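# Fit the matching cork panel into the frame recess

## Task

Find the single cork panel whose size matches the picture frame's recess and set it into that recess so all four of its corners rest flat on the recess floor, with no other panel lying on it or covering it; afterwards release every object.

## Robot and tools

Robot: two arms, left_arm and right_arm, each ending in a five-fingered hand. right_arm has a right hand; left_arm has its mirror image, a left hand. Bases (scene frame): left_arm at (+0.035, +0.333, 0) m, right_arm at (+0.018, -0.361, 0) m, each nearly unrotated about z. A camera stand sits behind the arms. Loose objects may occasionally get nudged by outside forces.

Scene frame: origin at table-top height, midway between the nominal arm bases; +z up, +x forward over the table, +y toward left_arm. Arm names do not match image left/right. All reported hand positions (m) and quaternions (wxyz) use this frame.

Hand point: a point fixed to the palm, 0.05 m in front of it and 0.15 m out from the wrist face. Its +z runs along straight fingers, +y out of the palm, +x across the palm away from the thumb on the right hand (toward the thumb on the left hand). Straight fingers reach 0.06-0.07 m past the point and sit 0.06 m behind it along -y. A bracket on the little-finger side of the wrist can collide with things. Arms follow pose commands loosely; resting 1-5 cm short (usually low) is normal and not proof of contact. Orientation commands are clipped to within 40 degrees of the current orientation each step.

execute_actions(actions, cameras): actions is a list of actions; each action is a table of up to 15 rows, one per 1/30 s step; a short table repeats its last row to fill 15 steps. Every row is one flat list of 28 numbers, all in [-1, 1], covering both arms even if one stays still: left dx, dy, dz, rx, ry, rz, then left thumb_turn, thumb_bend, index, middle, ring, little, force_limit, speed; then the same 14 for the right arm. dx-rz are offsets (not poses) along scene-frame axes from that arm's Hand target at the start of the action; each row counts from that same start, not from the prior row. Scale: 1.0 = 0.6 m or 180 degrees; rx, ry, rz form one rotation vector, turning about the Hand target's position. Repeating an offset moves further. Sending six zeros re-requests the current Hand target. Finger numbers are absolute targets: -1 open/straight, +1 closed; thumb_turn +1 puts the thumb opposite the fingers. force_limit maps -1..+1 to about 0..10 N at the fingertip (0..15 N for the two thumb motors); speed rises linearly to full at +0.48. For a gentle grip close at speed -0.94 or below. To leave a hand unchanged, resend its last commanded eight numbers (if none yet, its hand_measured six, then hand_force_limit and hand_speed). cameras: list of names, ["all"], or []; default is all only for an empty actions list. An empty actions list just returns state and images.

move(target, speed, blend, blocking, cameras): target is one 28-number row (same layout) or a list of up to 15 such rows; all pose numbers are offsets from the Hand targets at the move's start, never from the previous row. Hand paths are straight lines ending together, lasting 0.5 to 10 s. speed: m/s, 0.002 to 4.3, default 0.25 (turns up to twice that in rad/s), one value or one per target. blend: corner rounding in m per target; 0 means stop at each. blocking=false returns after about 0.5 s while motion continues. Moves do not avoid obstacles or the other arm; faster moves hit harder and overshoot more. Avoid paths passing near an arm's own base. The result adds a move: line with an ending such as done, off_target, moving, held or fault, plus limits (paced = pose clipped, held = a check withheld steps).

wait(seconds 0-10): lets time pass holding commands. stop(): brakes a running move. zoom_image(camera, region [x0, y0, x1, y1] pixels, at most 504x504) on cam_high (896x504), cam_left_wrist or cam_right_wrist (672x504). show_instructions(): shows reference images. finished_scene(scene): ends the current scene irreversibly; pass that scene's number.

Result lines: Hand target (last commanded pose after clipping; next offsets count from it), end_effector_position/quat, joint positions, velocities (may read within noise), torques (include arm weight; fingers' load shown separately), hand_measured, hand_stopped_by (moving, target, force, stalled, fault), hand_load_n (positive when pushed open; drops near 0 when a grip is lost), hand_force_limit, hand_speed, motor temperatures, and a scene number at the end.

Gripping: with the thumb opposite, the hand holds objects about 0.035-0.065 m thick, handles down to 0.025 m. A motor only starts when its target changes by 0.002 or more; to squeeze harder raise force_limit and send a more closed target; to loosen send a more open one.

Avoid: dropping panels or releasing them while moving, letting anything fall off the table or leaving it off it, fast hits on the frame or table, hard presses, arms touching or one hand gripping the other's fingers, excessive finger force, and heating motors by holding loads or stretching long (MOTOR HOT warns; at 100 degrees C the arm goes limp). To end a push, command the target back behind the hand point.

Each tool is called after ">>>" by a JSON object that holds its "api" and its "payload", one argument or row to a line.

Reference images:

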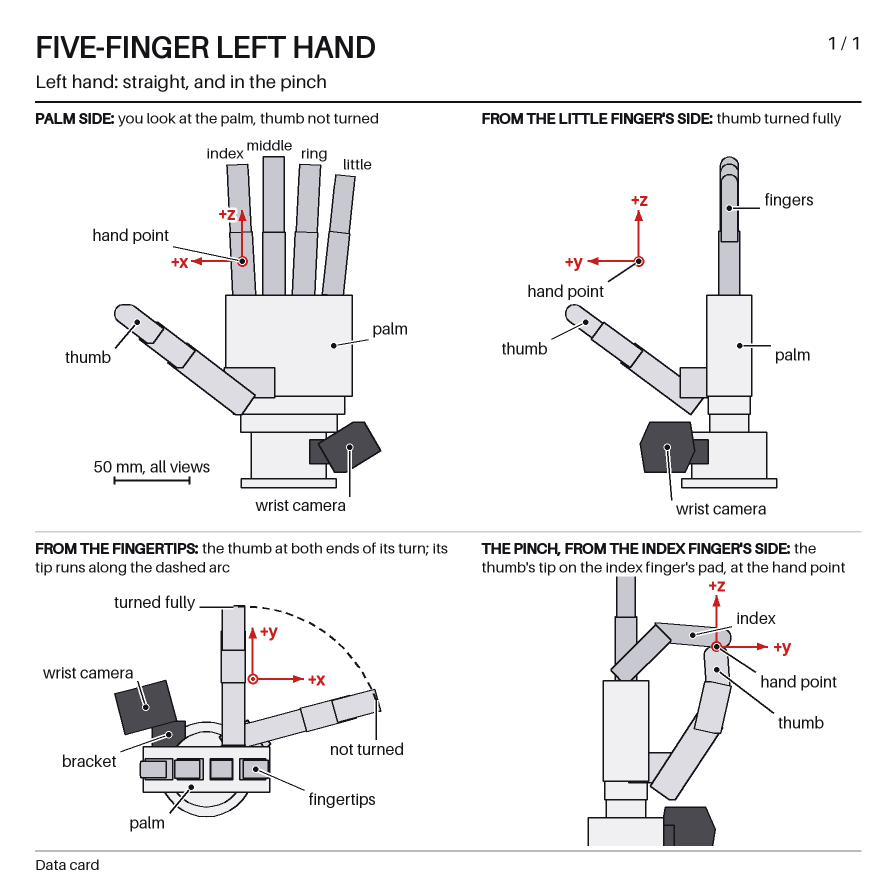

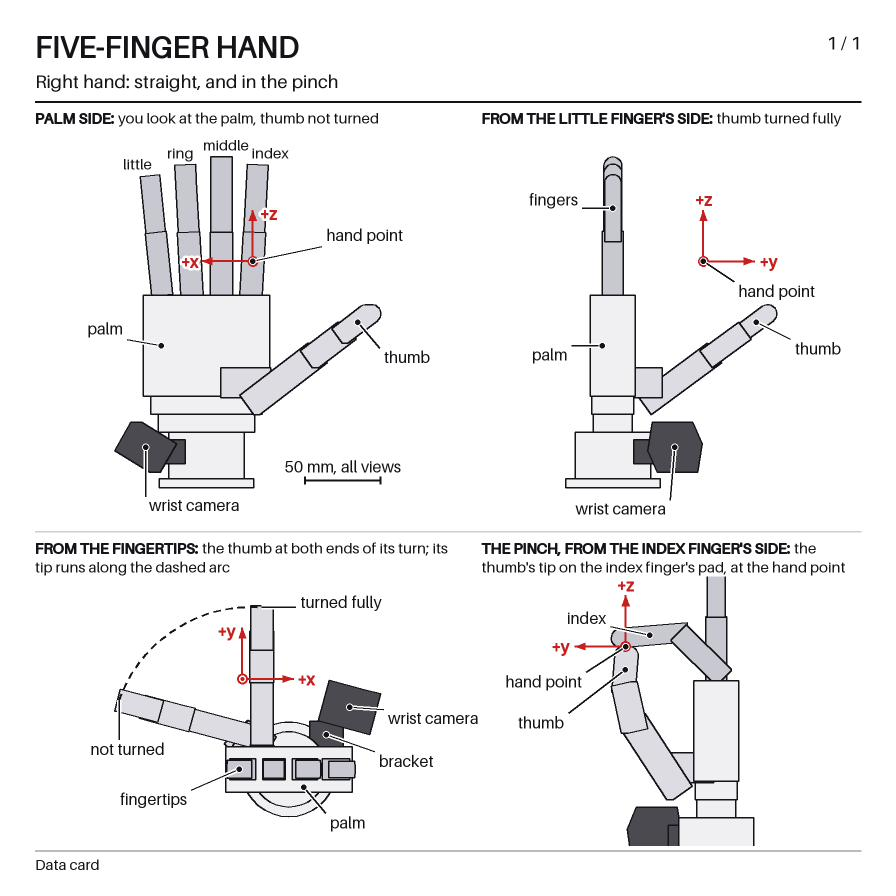

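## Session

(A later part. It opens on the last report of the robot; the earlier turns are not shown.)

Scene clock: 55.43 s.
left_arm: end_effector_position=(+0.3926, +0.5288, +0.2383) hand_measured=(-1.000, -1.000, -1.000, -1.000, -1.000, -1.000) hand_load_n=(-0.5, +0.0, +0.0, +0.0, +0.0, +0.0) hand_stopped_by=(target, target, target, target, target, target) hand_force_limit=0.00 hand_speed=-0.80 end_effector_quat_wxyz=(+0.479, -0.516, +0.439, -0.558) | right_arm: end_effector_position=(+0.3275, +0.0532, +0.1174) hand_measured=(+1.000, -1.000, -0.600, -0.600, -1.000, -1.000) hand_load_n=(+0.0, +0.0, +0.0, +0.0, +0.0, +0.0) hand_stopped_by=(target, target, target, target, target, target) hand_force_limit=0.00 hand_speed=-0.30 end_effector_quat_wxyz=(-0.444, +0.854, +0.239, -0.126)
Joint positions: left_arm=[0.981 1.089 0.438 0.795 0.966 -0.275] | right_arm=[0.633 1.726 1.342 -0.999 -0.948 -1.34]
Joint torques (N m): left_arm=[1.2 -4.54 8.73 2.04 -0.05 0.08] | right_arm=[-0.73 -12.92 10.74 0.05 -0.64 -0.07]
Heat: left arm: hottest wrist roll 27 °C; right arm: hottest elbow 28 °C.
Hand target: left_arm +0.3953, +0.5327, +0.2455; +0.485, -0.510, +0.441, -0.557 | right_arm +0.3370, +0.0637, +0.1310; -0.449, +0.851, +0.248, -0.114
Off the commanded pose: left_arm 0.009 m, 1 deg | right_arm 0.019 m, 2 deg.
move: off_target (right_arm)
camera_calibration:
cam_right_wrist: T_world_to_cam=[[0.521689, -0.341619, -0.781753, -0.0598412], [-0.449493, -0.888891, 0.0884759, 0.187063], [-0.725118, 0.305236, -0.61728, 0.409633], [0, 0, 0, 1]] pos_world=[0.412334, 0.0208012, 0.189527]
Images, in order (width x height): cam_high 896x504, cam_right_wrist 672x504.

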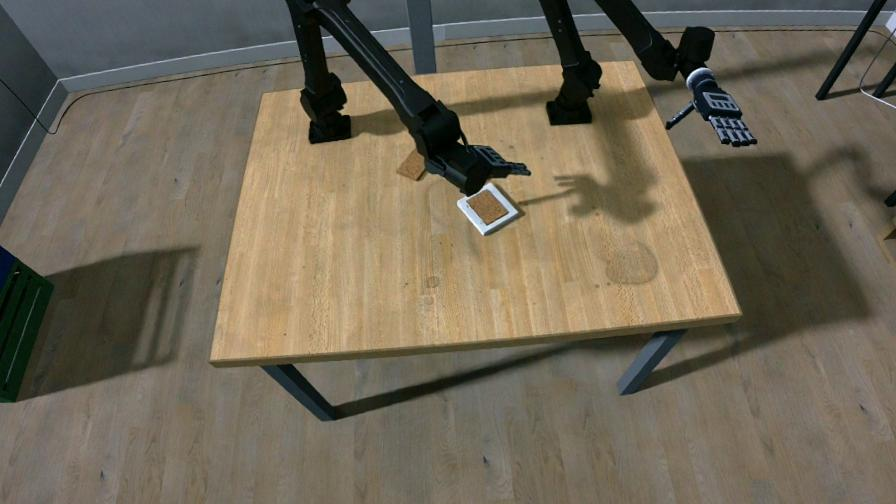

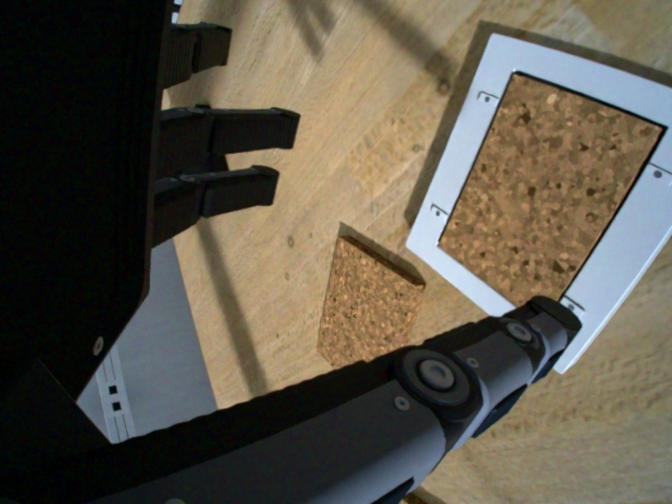

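>>> {"api": "zoom_image", "payload": {
  "camera": "cam_high",
  "region": [445, 175, 530, 245]
}}

Scaled by 5.929 from the camera's 896x504 image, which has a finer 1280x720 frame.

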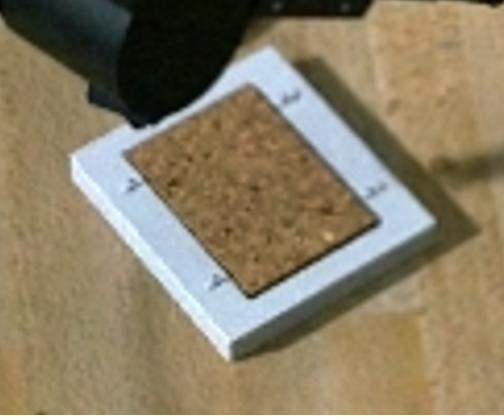

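>>> {"api": "finished_scene", "payload": {
  "scene": 1
}}

The scene is finished: the task was done.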